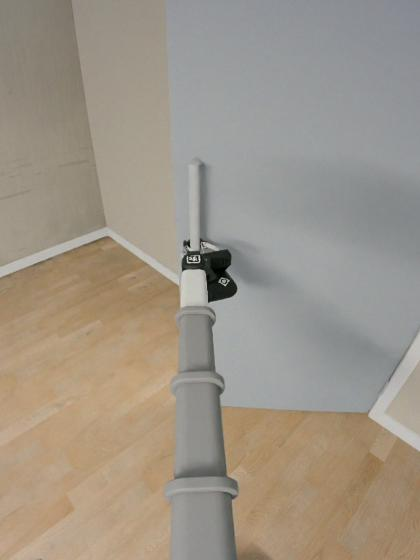

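move:
  blocking: false
  r2: {"base":{"translate_m":-0.18,"strafe_m":-0.075},"pace":"slow","contact_limits":{"translate_m":0.9}}
  cameras: []

wait:
  seconds: 4
  cameras: []

move:
  blocking: false
  r2: {"base":{"translate_m":-0.14,"strafe_m":-0.055},"pace":"slow","contact_limits":{"translate_m":0.9}}
  cameras: []

wait:
  seconds: 4
  cameras: ["r2_head_camera","r1_head_camera"]

Scene clock: 418.67 s.
move: r2 moving
r1: as last shown
r1.lidar_m: 0.63 0.52 0.50 1.53 2.34 2.53 2.42 2.58 2.57 1.30 0.68 1.00
r1.motor_effort: lift_m=+24(24) arm_m=-4(5) wheel_0=-3(4) wheel_1=-3(3) wheel_2=-2(2)
r1.servo_current: wrist_yaw_rad=52(59) wrist_pitch_rad=46(46) wrist_roll_rad=59(65) gripper_m=46(52)
r1.wrist_depth_mm: - - - - - 1464 1025 / - 866 - - - - - / - - - - - - - / - - - - - - - / 574 564 569 564 559 559 564 / 525 525 208 200 521 517 512 / 488 469 182 477 177 480 477
r2.base_odometry: x=-3.272 y=-0.175 heading=-2.042
r2.turned_by_wheels: +0.003
r2.turned_by_imu: +0.009
r2.base_tilt: forward=-0.6 right=+0.1
r2.lidar_m: 0.96 2.97 2.99 1.61 1.41 3.18 1.98 1.78 1.79 1.43 1.28 1.02
r2.base_status: translate_m moving; strafe_m moving
r2.joint_positions: lift_m=+0.880 arm_m=+0.540 wrist_yaw_rad=+0.265 wrist_pitch_rad=+0.001 wrist_roll_rad=+0.002 gripper_m=-0.028
r2.joint_status: not commanded
r2.measured_speeds: translate_m=-0.048 strafe_m=-0.021 rotate_rad=+0.001 lift_m=+0.000 arm_m=+0.000 wrist_yaw_rad=+0.000 wrist_pitch_rad=+0.000 wrist_roll_rad=+0.000
r2.motor_effort: lift_m=+21(21) arm_m=-9(9) wheel_0=+14(15) wheel_1=-1(3) wheel_2=+29(32)
r2.servo_current: wrist_yaw_rad=98(98) wrist_pitch_rad=46(46) wrist_roll_rad=39(59) gripper_m=137(137)
r2.contact_limits: translate_m 0.9
r2.hand_pose: x=+1.0124 y=-0.0087 z=+1.0576 quat_wxyz=(+0.991, +0.001, +0.001, +0.132) (m; r2's base frame)
r2.wrist_depth_mm: - - - 166 220 199 186 / - - - 167 222 200 187 / - - - 169 224 202 189 / - - - 169 225 203 189 / - - - 170 228 204 - / - - 187 172 181 206 191 / - - - - 225 200 192
pictures: none
No camera images: "cameras" was empty.

Scene clock: 421.33 s.
earlier move: r2 done
r1.base_odometry: x=-1.189 y=+0.961 heading=-1.479
r1.turned_by_wheels: +0.000
r1.turned_by_imu: +0.000
r1.base_tilt: forward=-1.6 right=+1.3
r1.lidar_m: 0.68 0.53 0.51 1.57 2.32 2.55 2.42 2.58 2.56 1.32 0.70 3.61
r1.base_status: not commanded
r1.joint_positions: lift_m=+0.560 arm_m=+0.000 wrist_yaw_rad=+0.002 wrist_pitch_rad=+0.002 wrist_roll_rad=+1.569 gripper_m=-0.030
r1.joint_status: not commanded
r1.measured_speeds: all 0
r1.motor_effort: lift_m=+24(24) arm_m=-4(5) wheel_0=-3(4) wheel_1=-3(3) wheel_2=-2(2)
r1.servo_current: wrist_yaw_rad=52(65) wrist_pitch_rad=39(52) wrist_roll_rad=52(65) gripper_m=46(52)
r1.hand_pose: x=+0.4596 y=-0.0868 z=+0.7371 quat_wxyz=(+0.708, +0.707, +0.002, +0.000) (m; r1's base frame)
r1.wrist_depth_mm: - - - - - 1464 1025 / - - - - - 1464 1042 / - 960 - - - - 991 / - - - - - - - / - - - - - - - / - - 181 198 172 - - / 544 525 183 535 176 535 535
r2.base_odometry: x=-3.258 y=+0.005 heading=-2.041
r2.turned_by_wheels: +0.001
r2.turned_by_imu: +0.069
r2.base_tilt: forward=-0.6 right=+0.0
r2.lidar_m: 0.97 3.11 3.15 1.41 1.51 2.67 1.79 1.61 1.67 1.45 1.32 1.04
r2.base_status: done
r2.joint_positions: lift_m=+0.880 arm_m=+0.540 wrist_yaw_rad=+0.266 wrist_pitch_rad=+0.001 wrist_roll_rad=+0.002 gripper_m=-0.028
r2.joint_status: not commanded
r2.measured_speeds: all 0
r2.motor_effort: lift_m=+21(21) arm_m=-10(10) wheel_0=+15(18) wheel_1=+5(6) wheel_2=+29(33)
r2.servo_current: wrist_yaw_rad=91(104) wrist_pitch_rad=39(46) wrist_roll_rad=52(59) gripper_m=124(143)
r2.contact_limits: translate_m 0.9
r2.hand_pose: x=+1.0125 y=-0.0086 z=+1.0576 quat_wxyz=(+0.991, +0.001, +0.001, +0.132) (m; r2's base frame)
r2.wrist_depth_mm: - - - 166 222 204 193 / - - - 167 227 205 193 / - - - 172 226 206 195 / - - - 172 227 209 196 / - - - 173 229 209 198 / - - 180 173 182 210 198 / - - - - 228 206 198
wait: 2.67 of 4 s (r2 has come to rest)
pictures: none
No camera images: "cameras" was empty.

Scene clock: 421.83 s.
move: r2 moving
r1: as last shown
r1.base_tilt: forward=-1.6 right=+1.2
r1.lidar_m: 0.68 0.53 0.52 1.53 2.35 2.52 2.44 2.58 2.57 1.32 0.70 3.64
r1.motor_effort: lift_m=+24(24) arm_m=-4(5) wheel_0=-3(3) wheel_1=-3(3) wheel_2=-2(2)
r1.servo_current: wrist_yaw_rad=52(59) wrist_pitch_rad=46(52) wrist_roll_rad=52(59) gripper_m=46(52)
r1.wrist_depth_mm: - - - - - 1464 1025 / - - - - - 1499 1025 / - 960 - - - - 1008 / - - - - - - - / - - - - - - - / - - 180 198 173 - - / 549 530 179 539 177 544 539
r2.base_odometry: x=-3.257 y=+0.019 heading=-2.038
r2.turned_by_wheels: +0.003
r2.turned_by_imu: +0.007
r2.base_tilt: forward=-0.6 right=+0.1
r2.lidar_m: 0.95 3.14 3.16 1.42 1.53 2.64 1.74 1.62 1.65 1.44 1.32 1.06
r2.base_status: translate_m moving; strafe_m moving
r2.joint_positions: lift_m=+0.880 arm_m=+0.540 wrist_yaw_rad=+0.266 wrist_pitch_rad=+0.001 wrist_roll_rad=+0.002 gripper_m=-0.028
r2.joint_status: not commanded
r2.measured_speeds: translate_m=-0.046 strafe_m=-0.021 rotate_rad=+0.004 lift_m=+0.000 arm_m=+0.000 wrist_yaw_rad=+0.000 wrist_pitch_rad=+0.000 wrist_roll_rad=+0.000
r2.motor_effort: lift_m=+21(21) arm_m=-10(10) wheel_0=+18(18) wheel_1=+1(5) wheel_2=+28(31)
r2.servo_current: wrist_yaw_rad=98(98) wrist_pitch_rad=33(39) wrist_roll_rad=59(59) gripper_m=130(130)
r2.contact_limits: translate_m 0.9
r2.hand_pose: x=+1.0125 y=-0.0086 z=+1.0576 quat_wxyz=(+0.991, +0.001, +0.001, +0.132) (m; r2's base frame)
r2.wrist_depth_mm: - - - 166 223 205 193 / - - - 167 225 206 194 / - - - 172 227 207 195 / - - - 172 228 208 197 / - - - 172 229 210 198 / - - 180 173 182 211 199 / - - - - 229 210 200
pictures: none
No camera images: "cameras" was empty.

Scene clock: 424.03 s.
earlier move: r2 done
r1.base_odometry: x=-1.189 y=+0.961 heading=-1.479
r1.turned_by_wheels: +0.000
r1.turned_by_imu: +0.000
r1.base_tilt: forward=-1.6 right=+1.3
r1.lidar_m: 0.70 0.53 0.51 1.54 2.34 2.54 2.43 2.59 2.56 1.33 0.69 3.60
r1.base_status: not commanded
r1.joint_positions: lift_m=+0.560 arm_m=+0.000 wrist_yaw_rad=+0.002 wrist_pitch_rad=+0.002 wrist_roll_rad=+1.569 gripper_m=-0.030
r1.joint_status: not commanded
r1.measured_speeds: all 0
r1.motor_effort: lift_m=+24(24) arm_m=-4(5) wheel_0=-3(4) wheel_1=-2(3) wheel_2=-2(2)
r1.servo_current: wrist_yaw_rad=33(65) wrist_pitch_rad=33(52) wrist_roll_rad=46(78) gripper_m=52(52)
r1.hand_pose: x=+0.4596 y=-0.0868 z=+0.7371 quat_wxyz=(+0.708, +0.707, +0.002, +0.000) (m; r1's base frame)
r1.wrist_depth_mm: - - - - - 1397 1025 / - - - - - 1499 1042 / - - - - - 1499 1025 / - 1025 1008 - - - - / - - - - - - - / - - 181 198 173 - - / - 136 165 - 150 - -
r2.base_odometry: x=-3.244 y=+0.154 heading=-2.038
r2.turned_by_wheels: +0.000
r2.turned_by_imu: +0.040
r2.base_tilt: forward=-0.6 right=+0.1
r2.lidar_m: 0.94 3.24 3.34 1.45 1.67 2.33 1.59 1.49 1.53 1.44 1.35 1.07
r2.base_status: done
r2.joint_positions: lift_m=+0.880 arm_m=+0.540 wrist_yaw_rad=+0.266 wrist_pitch_rad=+0.001 wrist_roll_rad=+0.002 gripper_m=-0.028
r2.joint_status: not commanded
r2.measured_speeds: all 0
r2.motor_effort: lift_m=+21(21) arm_m=-9(11) wheel_0=+15(22) wheel_1=+5(7) wheel_2=+25(31)
r2.servo_current: wrist_yaw_rad=78(98) wrist_pitch_rad=46(52) wrist_roll_rad=39(65) gripper_m=124(130)
r2.contact_limits: translate_m 0.9
r2.hand_pose: x=+1.0125 y=-0.0085 z=+1.0576 quat_wxyz=(+0.991, +0.001, +0.001, +0.133) (m; r2's base frame)
r2.wrist_depth_mm: - - - 234 226 210 201 / - - 263 236 228 212 - / - - 265 237 228 214 203 / - - 267 176 230 214 205 / - - - 176 231 216 206 / - - 181 176 181 217 207 / - - - - 233 213 209
wait: 2.20 of 4 s (r2 has come to rest)
pictures: r1_head_camera, r2_head_camera
Images, in order (width x height): r1_head_camera 420x560, r2_head_camera 420x560.

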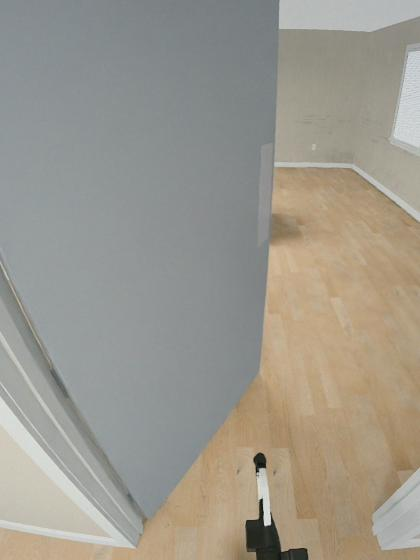

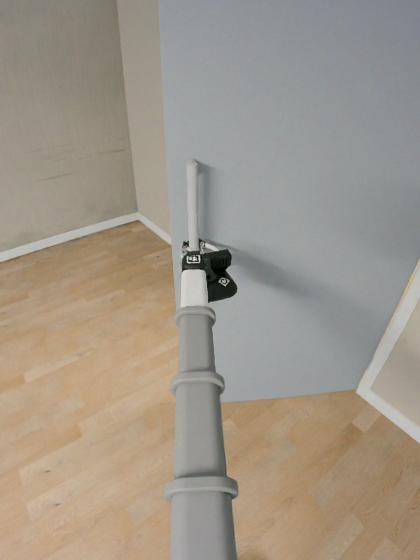

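move:
  blocking: false
  r2: {"base":{"translate_m":-0.147,"strafe_m":-0.04},"pace":"slow","contact_limits":{"translate_m":0.9}}
  cameras: []

wait:
  seconds: 4
  cameras: []

move:
  blocking: false
  r2: {"base":{"translate_m":-0.14,"strafe_m":-0.06},"pace":"slow","contact_limits":{"translate_m":0.9}}
  cameras: []

wait:
  seconds: 4
  cameras: ["r2_head_camera","r1_head_camera"]

Scene clock: 439.07 s.
move: r2 moving
r1: as last shown
r1.lidar_m: 0.71 0.53 0.51 1.52 2.34 2.52 2.43 2.58 2.56 1.32 0.70 3.60
r1.servo_current: wrist_yaw_rad=33(65) wrist_pitch_rad=46(46) wrist_roll_rad=52(52) gripper_m=52(52)
r1.wrist_depth_mm: - - - - - 1464 1025 / - - - - - 1464 1060 / - - - - - 1537 1025 / - 1042 1042 - - - 1008 / - - - - - - - / - - 180 198 173 - - / - 136 166 - 150 - -
r2.base_odometry: x=-3.242 y=+0.167 heading=-2.034
r2.turned_by_wheels: +0.003
r2.turned_by_imu: +0.004
r2.base_tilt: forward=-0.6 right=+0.1
r2.lidar_m: 0.96 3.23 3.35 1.47 1.71 2.28 1.56 1.48 1.53 1.46 1.36 1.10
r2.base_status: translate_m moving; strafe_m moving
r2.joint_positions: lift_m=+0.880 arm_m=+0.540 wrist_yaw_rad=+0.266 wrist_pitch_rad=+0.001 wrist_roll_rad=+0.002 gripper_m=-0.028
r2.joint_status: not commanded
r2.measured_speeds: translate_m=-0.049 strafe_m=-0.014 rotate_rad=+0.002 lift_m=+0.000 arm_m=+0.000 wrist_yaw_rad=+0.000 wrist_pitch_rad=+0.000 wrist_roll_rad=+0.000
r2.motor_effort: lift_m=+21(21) arm_m=-10(10) wheel_0=+14(16) wheel_1=-1(4) wheel_2=+31(31)
r2.servo_current: wrist_yaw_rad=91(98) wrist_pitch_rad=46(52) wrist_roll_rad=65(65) gripper_m=117(124)
r2.contact_limits: translate_m 0.9
r2.hand_pose: x=+1.0125 y=-0.0085 z=+1.0576 quat_wxyz=(+0.991, +0.001, +0.001, +0.133) (m; r2's base frame)
r2.wrist_depth_mm: - - - 234 226 212 203 / - - 263 236 228 213 - / - - 265 175 229 215 205 / - - 266 175 232 216 206 / - - - 175 233 217 208 / - - 180 175 181 219 210 / - - - - 233 216 208
pictures: none
No camera images: "cameras" was empty.

Scene clock: 441.33 s.
earlier move: r2 done
r1.base_odometry: x=-1.189 y=+0.961 heading=-1.479
r1.turned_by_wheels: +0.000
r1.turned_by_imu: +0.000
r1.base_tilt: forward=-1.6 right=+1.3
r1.lidar_m: 0.82 0.53 0.51 1.56 2.34 2.52 2.45 2.58 2.55 1.35 0.71 3.62
r1.base_status: not commanded
r1.joint_positions: lift_m=+0.560 arm_m=+0.000 wrist_yaw_rad=+0.002 wrist_pitch_rad=+0.002 wrist_roll_rad=+1.569 gripper_m=-0.030
r1.joint_status: not commanded
r1.measured_speeds: all 0
r1.motor_effort: lift_m=+24(24) arm_m=-5(5) wheel_0=-3(4) wheel_1=-3(3) wheel_2=-2(2)
r1.servo_current: wrist_yaw_rad=65(65) wrist_pitch_rad=39(52) wrist_roll_rad=46(72) gripper_m=46(52)
r1.hand_pose: x=+0.4596 y=-0.0868 z=+0.7371 quat_wxyz=(+0.708, +0.707, +0.002, +0.000) (m; r1's base frame)
r1.wrist_depth_mm: - - - - - 1430 1008 / - - - - - 1499 1042 / - - - - - 1537 1060 / - - - - - 1499 1060 / - 1078 1098 - - - - / - - 181 198 173 - - / - 136 158 - 150 - -
r2.base_odometry: x=-3.214 y=+0.303 heading=-2.034
r2.turned_by_wheels: +0.000
r2.turned_by_imu: +0.010
r2.base_tilt: forward=-0.6 right=+0.0
r2.lidar_m: 0.93 3.40 3.49 1.49 1.84 2.07 1.44 1.35 1.39 1.49 1.40 1.13
r2.base_status: done
r2.joint_positions: lift_m=+0.880 arm_m=+0.540 wrist_yaw_rad=+0.266 wrist_pitch_rad=+0.001 wrist_roll_rad=+0.002 gripper_m=-0.028
r2.joint_status: not commanded
r2.measured_speeds: all 0
r2.motor_effort: lift_m=+21(21) arm_m=-10(10) wheel_0=+16(20) wheel_1=+4(6) wheel_2=+24(32)
r2.servo_current: wrist_yaw_rad=98(111) wrist_pitch_rad=39(52) wrist_roll_rad=46(65) gripper_m=111(130)
r2.contact_limits: translate_m 0.9
r2.hand_pose: x=+1.0125 y=-0.0085 z=+1.0576 quat_wxyz=(+0.991, +0.001, +0.001, +0.133) (m; r2's base frame)
r2.wrist_depth_mm: - - 253 238 235 224 219 / - - 253 241 235 226 220 / - - 256 241 236 229 221 / - - 257 243 238 229 223 / - - 258 202 239 230 224 / - - 180 180 181 230 225 / - 159 264 - - 229 226
wait: 2.27 of 4 s (r2 has come to rest)
pictures: none
No camera images: "cameras" was empty.

Scene clock: 441.83 s.
move: r2 moving
r1: as last shown
r1.lidar_m: 0.78 0.53 0.50 1.52 2.36 2.53 2.43 2.58 2.57 1.32 0.69 3.61
r1.servo_current: wrist_yaw_rad=52(59) wrist_pitch_rad=46(52) wrist_roll_rad=46(65) gripper_m=33(52)
r1.wrist_depth_mm: - - - - - 1430 1042 / - - - - - 1499 1025 / - - - - - 1499 1060 / - - - - - 1537 1060 / - 1118 1060 - - - 1025 / - - 180 198 173 - - / - 136 158 - 150 - -
r2.base_odometry: x=-3.214 y=+0.317 heading=-2.031
r2.turned_by_wheels: +0.003
r2.turned_by_imu: +0.004
r2.base_tilt: forward=-0.6 right=+0.0
r2.lidar_m: 0.95 3.40 3.50 1.49 1.81 2.06 1.42 1.34 1.39 1.45 1.41 1.13
r2.base_status: translate_m moving; strafe_m moving
r2.joint_positions: lift_m=+0.880 arm_m=+0.540 wrist_yaw_rad=+0.266 wrist_pitch_rad=+0.001 wrist_roll_rad=+0.002 gripper_m=-0.028
r2.joint_status: not commanded
r2.measured_speeds: translate_m=-0.050 strafe_m=-0.020 rotate_rad=-0.003 lift_m=+0.000 arm_m=+0.000 wrist_yaw_rad=+0.000 wrist_pitch_rad=+0.000 wrist_roll_rad=+0.000
r2.motor_effort: lift_m=+21(21) arm_m=-10(10) wheel_0=+14(16) wheel_1=+0(4) wheel_2=+30(30)
r2.servo_current: wrist_yaw_rad=98(98) wrist_pitch_rad=39(46) wrist_roll_rad=39(52) gripper_m=117(124)
r2.contact_limits: translate_m 0.9
r2.hand_pose: x=+1.0125 y=-0.0085 z=+1.0576 quat_wxyz=(+0.991, +0.001, +0.001, +0.133) (m; r2's base frame)
r2.wrist_depth_mm: - - 252 238 235 226 220 / - - 253 242 236 226 222 / - - 255 240 237 228 224 / - - 256 178 238 231 224 / - - 258 177 240 231 225 / - - 180 176 180 232 227 / - - 262 - - 230 229
pictures: none
No camera images: "cameras" was empty.

Scene clock: 444.07 s.
earlier move: r2 done
r1.base_odometry: x=-1.189 y=+0.961 heading=-1.479
r1.turned_by_wheels: +0.000
r1.turned_by_imu: +0.000
r1.base_tilt: forward=-1.6 right=+1.3
r1.lidar_m: 0.92 0.52 0.52 1.55 2.35 2.52 2.42 2.59 2.56 1.32 0.71 3.61
r1.base_status: not commanded
r1.joint_positions: lift_m=+0.560 arm_m=+0.000 wrist_yaw_rad=+0.002 wrist_pitch_rad=+0.002 wrist_roll_rad=+1.569 gripper_m=-0.030
r1.joint_status: not commanded
r1.measured_speeds: all 0
r1.motor_effort: lift_m=+24(24) arm_m=-4(5) wheel_0=-4(4) wheel_1=-2(3) wheel_2=-2(2)
r1.servo_current: wrist_yaw_rad=52(65) wrist_pitch_rad=39(52) wrist_roll_rad=59(72) gripper_m=46(52)
r1.hand_pose: x=+0.4596 y=-0.0868 z=+0.7371 quat_wxyz=(+0.708, +0.707, +0.002, +0.000) (m; r1's base frame)
r1.wrist_depth_mm: - - - - - 1499 1025 / - - - - - 1464 1042 / - - - - - 1537 1060 / - - - - - 1499 1078 / - - - - - 1537 1060 / - - 180 198 173 - - / - 136 158 - 150 - -
r2.base_odometry: x=-3.206 y=+0.455 heading=-2.031
r2.turned_by_wheels: +0.000
r2.turned_by_imu: +0.012
r2.base_tilt: forward=-0.7 right=+0.0
r2.lidar_m: 0.96 3.53 3.65 1.58 4.37 1.79 1.24 1.20 1.23 1.49 1.42 1.16
r2.base_status: done
r2.joint_positions: lift_m=+0.880 arm_m=+0.540 wrist_yaw_rad=+0.266 wrist_pitch_rad=+0.001 wrist_roll_rad=+0.002 gripper_m=-0.028
r2.joint_status: not commanded
r2.measured_speeds: all 0
r2.motor_effort: lift_m=+21(21) arm_m=-9(10) wheel_0=+16(20) wheel_1=+5(7) wheel_2=+25(31)
r2.servo_current: wrist_yaw_rad=91(104) wrist_pitch_rad=46(46) wrist_roll_rad=33(72) gripper_m=117(124)
r2.contact_limits: translate_m 0.9
r2.hand_pose: x=+1.0125 y=-0.0085 z=+1.0576 quat_wxyz=(+0.991, +0.001, +0.001, +0.133) (m; r2's base frame)
r2.wrist_depth_mm: - - 244 242 241 240 239 / - - 245 243 243 241 239 / - - 246 245 244 242 241 / - - 248 245 246 244 242 / - - 250 181 247 246 245 / - - 179 180 248 248 246 / - - 253 - 249 248 247
wait: 2.23 of 4 s (r2 has come to rest)
pictures: r1_head_camera, r2_head_camera
Images, in order (width x height): r1_head_camera 420x560, r2_head_camera 420x560.

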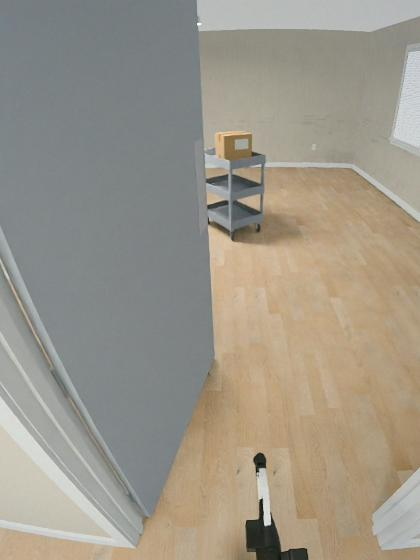

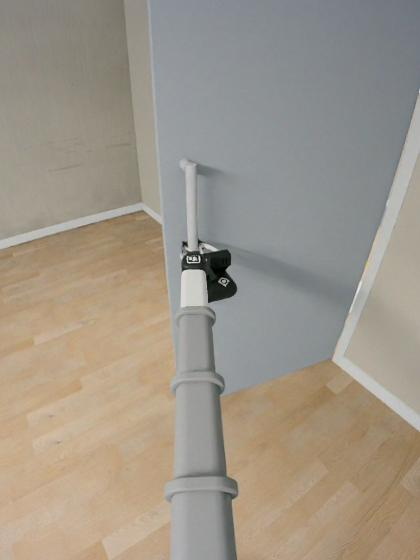

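move:
  blocking: false
  r2: {"base":{"translate_m":-0.12,"strafe_m":-0.045},"pace":"slow","contact_limits":{"translate_m":0.9}}
  cameras: []

wait:
  seconds: 4
  cameras: []

move:
  blocking: false
  r2: {"base":{"translate_m":-0.08,"strafe_m":-0.04},"pace":"slow","contact_limits":{"translate_m":0.9}}
  cameras: []

wait:
  seconds: 4
  cameras: ["r2_head_camera","r1_head_camera"]

Scene clock: 453.00 s.
move: r2 moving
r1: as last shown
r1.lidar_m: 0.89 0.51 0.50 1.52 2.34 2.51 2.42 2.57 2.55 1.31 0.71 3.60
r1.motor_effort: lift_m=+24(24) arm_m=-4(5) wheel_0=-3(3) wheel_1=-2(3) wheel_2=-2(2)
r1.servo_current: wrist_yaw_rad=39(59) wrist_pitch_rad=39(52) wrist_roll_rad=52(65) gripper_m=46(46)
r1.wrist_depth_mm: - - - - - 1430 1042 / - - - - - 1499 1060 / - - - - - 1499 1060 / - - - - - 1499 1078 / - - - - - 1576 1078 / - - 183 198 173 - - / - 136 158 - 150 - -
r2.base_odometry: x=-3.205 y=+0.468 heading=-2.027
r2.turned_by_wheels: +0.003
r2.turned_by_imu: +0.004
r2.base_tilt: forward=-0.6 right=+0.0
r2.lidar_m: 0.95 3.56 3.65 1.58 4.37 1.76 1.26 1.20 1.24 1.49 1.42 1.15
r2.base_status: translate_m moving; strafe_m moving
r2.joint_positions: lift_m=+0.880 arm_m=+0.540 wrist_yaw_rad=+0.266 wrist_pitch_rad=+0.001 wrist_roll_rad=+0.002 gripper_m=-0.028
r2.joint_status: not commanded
r2.measured_speeds: translate_m=-0.047 strafe_m=-0.018 rotate_rad=+0.001 lift_m=+0.000 arm_m=+0.000 wrist_yaw_rad=+0.000 wrist_pitch_rad=+0.000 wrist_roll_rad=+0.000
r2.motor_effort: lift_m=+21(21) arm_m=-9(10) wheel_0=+11(18) wheel_1=+1(4) wheel_2=+27(28)
r2.servo_current: wrist_yaw_rad=91(98) wrist_pitch_rad=39(46) wrist_roll_rad=39(59) gripper_m=117(130)
r2.contact_limits: translate_m 0.9
r2.hand_pose: x=+1.0125 y=-0.0085 z=+1.0576 quat_wxyz=(+0.991, +0.001, +0.001, +0.133) (m; r2's base frame)
r2.wrist_depth_mm: - - 243 241 242 241 241 / - - 245 244 244 243 241 / - - 246 245 245 246 243 / - - 249 178 246 245 245 / - - 250 176 248 246 246 / - - 180 177 181 248 248 / - - 253 - 250 250 249
pictures: none
No camera images: "cameras" was empty.

Scene clock: 455.00 s.
earlier move: r2 done
r1.base_odometry: x=-1.189 y=+0.961 heading=-1.479
r1.turned_by_wheels: +0.000
r1.turned_by_imu: +0.000
r1.base_tilt: forward=-1.6 right=+1.3
r1.lidar_m: 1.05 0.53 0.53 1.51 2.35 2.51 2.43 2.60 2.57 1.31 0.70 3.61
r1.base_status: not commanded
r1.joint_positions: lift_m=+0.560 arm_m=+0.000 wrist_yaw_rad=+0.002 wrist_pitch_rad=+0.002 wrist_roll_rad=+1.569 gripper_m=-0.030
r1.joint_status: not commanded
r1.measured_speeds: all 0
r1.motor_effort: lift_m=+24(24) arm_m=-4(5) wheel_0=-3(4) wheel_1=-3(3) wheel_2=-2(2)
r1.servo_current: wrist_yaw_rad=46(65) wrist_pitch_rad=52(52) wrist_roll_rad=59(65) gripper_m=46(52)
r1.hand_pose: x=+0.4596 y=-0.0868 z=+0.7371 quat_wxyz=(+0.708, +0.707, +0.002, +0.000) (m; r1's base frame)
r1.wrist_depth_mm: - - - - - 1464 1008 / - - - - - 1499 1025 / - - - - - 1499 1060 / - - - - - 1537 1060 / - - - - - 1537 1098 / - - 210 200 179 - 1042 / - 136 159 - 150 - -
r2.base_odometry: x=-3.193 y=+0.582 heading=-2.029
r2.turned_by_wheels: -0.002
r2.turned_by_imu: +0.001
r2.base_tilt: forward=-0.7 right=+0.1
r2.lidar_m: 0.95 3.67 1.81 1.64 4.37 1.63 1.15 1.06 1.13 1.50 1.44 1.24
r2.base_status: done
r2.joint_positions: lift_m=+0.880 arm_m=+0.540 wrist_yaw_rad=+0.266 wrist_pitch_rad=+0.001 wrist_roll_rad=+0.002 gripper_m=-0.028
r2.joint_status: not commanded
r2.measured_speeds: all 0
r2.motor_effort: lift_m=+21(21) arm_m=-10(10) wheel_0=+3(18) wheel_1=-1(4) wheel_2=+15(29)
r2.servo_current: wrist_yaw_rad=104(104) wrist_pitch_rad=39(46) wrist_roll_rad=39(59) gripper_m=111(130)
r2.contact_limits: translate_m 0.9
r2.hand_pose: x=+1.0125 y=-0.0085 z=+1.0576 quat_wxyz=(+0.991, +0.001, +0.001, +0.133) (m; r2's base frame)
r2.wrist_depth_mm: - - 237 164 252 260 268 / - - 238 165 254 263 270 / - - 239 170 255 265 271 / - - 241 170 257 266 273 / - - 242 170 258 268 276 / - - 182 171 182 270 276 / - - 244 - 262 - 278
wait: 2.00 of 4 s (r2 has come to rest)
pictures: none
No camera images: "cameras" was empty.

Scene clock: 455.50 s.
move: r2 moving
r1: as last shown
r1.base_tilt: forward=-1.6 right=+1.2
r1.lidar_m: 1.07 0.53 0.51 1.57 2.34 2.52 2.42 2.61 2.57 1.31 0.69 3.62
r1.servo_current: wrist_yaw_rad=65(65) wrist_pitch_rad=39(46) wrist_roll_rad=52(59) gripper_m=39(52)
r1.wrist_depth_mm: - - - - - 1499 1025 / - - - - - 1464 1042 / - - - - - 1499 1042 / - - - - - 1499 1078 / - - - - - 1537 1060 / - - 186 200 181 1576 1060 / - 136 159 - 150 - -
r2.base_odometry: x=-3.193 y=+0.596 heading=-2.028
r2.turned_by_wheels: +0.001
r2.turned_by_imu: +0.002
r2.base_tilt: forward=-0.6 right=+0.0
r2.lidar_m: 0.93 3.68 1.73 1.66 4.34 1.59 1.12 1.07 1.12 1.52 1.43 1.26
r2.base_status: translate_m moving; strafe_m moving
r2.joint_positions: lift_m=+0.880 arm_m=+0.540 wrist_yaw_rad=+0.266 wrist_pitch_rad=+0.001 wrist_roll_rad=+0.002 gripper_m=-0.028
r2.joint_status: not commanded
r2.measured_speeds: translate_m=-0.048 strafe_m=-0.025 rotate_rad=+0.001 lift_m=+0.000 arm_m=+0.000 wrist_yaw_rad=+0.000 wrist_pitch_rad=+0.000 wrist_roll_rad=+0.000
r2.motor_effort: lift_m=+21(21) arm_m=-9(10) wheel_0=+3(7) wheel_1=-4(7) wheel_2=+20(20)
r2.servo_current: wrist_yaw_rad=91(98) wrist_pitch_rad=46(46) wrist_roll_rad=39(52) gripper_m=117(124)
r2.contact_limits: translate_m 0.9
r2.hand_pose: x=+1.0125 y=-0.0085 z=+1.0576 quat_wxyz=(+0.991, +0.001, +0.001, +0.133) (m; r2's base frame)
r2.wrist_depth_mm: - - 236 165 253 264 271 / - - 237 165 255 265 272 / - - 239 168 256 266 273 / - - 240 168 257 267 276 / - - 241 169 260 268 277 / - - 185 171 181 270 279 / - - 244 - 264 - 281
pictures: none
No camera images: "cameras" was empty.

Scene clock: 457.07 s.
earlier move: r2 done
r1.base_odometry: x=-1.189 y=+0.961 heading=-1.479
r1.turned_by_wheels: +0.000
r1.turned_by_imu: +0.000
r1.base_tilt: forward=-1.6 right=+1.3
r1.lidar_m: 1.21 0.53 0.48 1.55 2.35 2.53 2.44 2.58 2.56 1.33 0.71 3.61
r1.base_status: not commanded
r1.joint_positions: lift_m=+0.560 arm_m=+0.000 wrist_yaw_rad=+0.002 wrist_pitch_rad=+0.002 wrist_roll_rad=+1.569 gripper_m=-0.030
r1.joint_status: not commanded
r1.measured_speeds: all 0
r1.motor_effort: lift_m=+24(24) arm_m=-4(5) wheel_0=-3(4) wheel_1=-2(3) wheel_2=-2(2)
r1.servo_current: wrist_yaw_rad=52(72) wrist_pitch_rad=46(46) wrist_roll_rad=46(65) gripper_m=46(52)
r1.hand_pose: x=+0.4596 y=-0.0868 z=+0.7371 quat_wxyz=(+0.708, +0.707, +0.002, +0.000) (m; r1's base frame)
r1.wrist_depth_mm: - - - - - 1464 1025 / - - - - - 1499 1060 / - - - - - 1464 1060 / - - - - - 1537 1060 / - - - - - 1537 1078 / - - 210 200 - 1499 1078 / - 143 159 - 150 - -
r2.base_odometry: x=-3.194 y=+0.671 heading=-2.029
r2.turned_by_wheels: -0.001
r2.turned_by_imu: +0.000
r2.base_tilt: forward=-0.6 right=+0.0
r2.lidar_m: 0.93 3.73 1.70 1.71 4.33 1.51 1.04 0.98 1.03 1.38 1.45 1.28
r2.base_status: done
r2.joint_positions: lift_m=+0.880 arm_m=+0.540 wrist_yaw_rad=+0.261 wrist_pitch_rad=+0.001 wrist_roll_rad=+0.002 gripper_m=-0.028
r2.joint_status: not commanded
r2.measured_speeds: all 0
r2.motor_effort: lift_m=+21(21) arm_m=-9(10) wheel_0=-3(7) wheel_1=-3(7) wheel_2=+11(20)
r2.servo_current: wrist_yaw_rad=72(98) wrist_pitch_rad=39(46) wrist_roll_rad=46(65) gripper_m=117(124)
r2.contact_limits: translate_m 0.9
r2.hand_pose: x=+1.0124 y=-0.0099 z=+1.0576 quat_wxyz=(+0.991, +0.001, +0.001, +0.130) (m; r2's base frame)
r2.wrist_depth_mm: - - 233 163 260 278 290 / - - 234 167 262 278 294 / - - 236 166 264 281 298 / - - 237 170 265 282 297 / - - 238 167 267 285 303 / - - 183 171 180 287 303 / - - 239 - 272 293 306
wait: 1.57 of 4 s (r2 has come to rest)
pictures: r1_head_camera, r2_head_camera
Images, in order (width x height): r1_head_camera 420x560, r2_head_camera 420x560.

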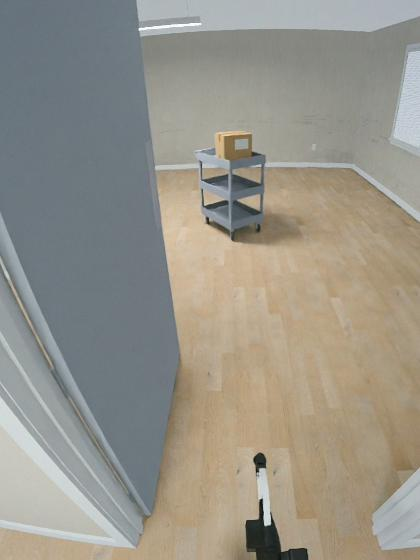

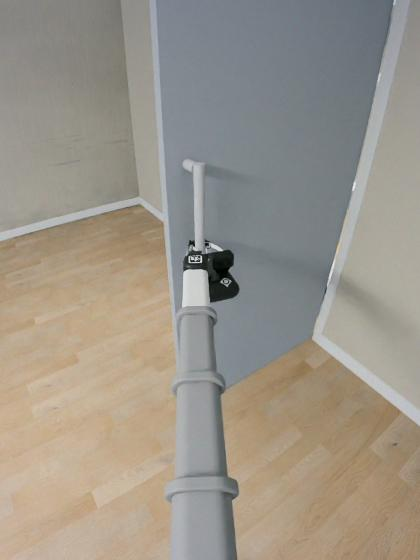

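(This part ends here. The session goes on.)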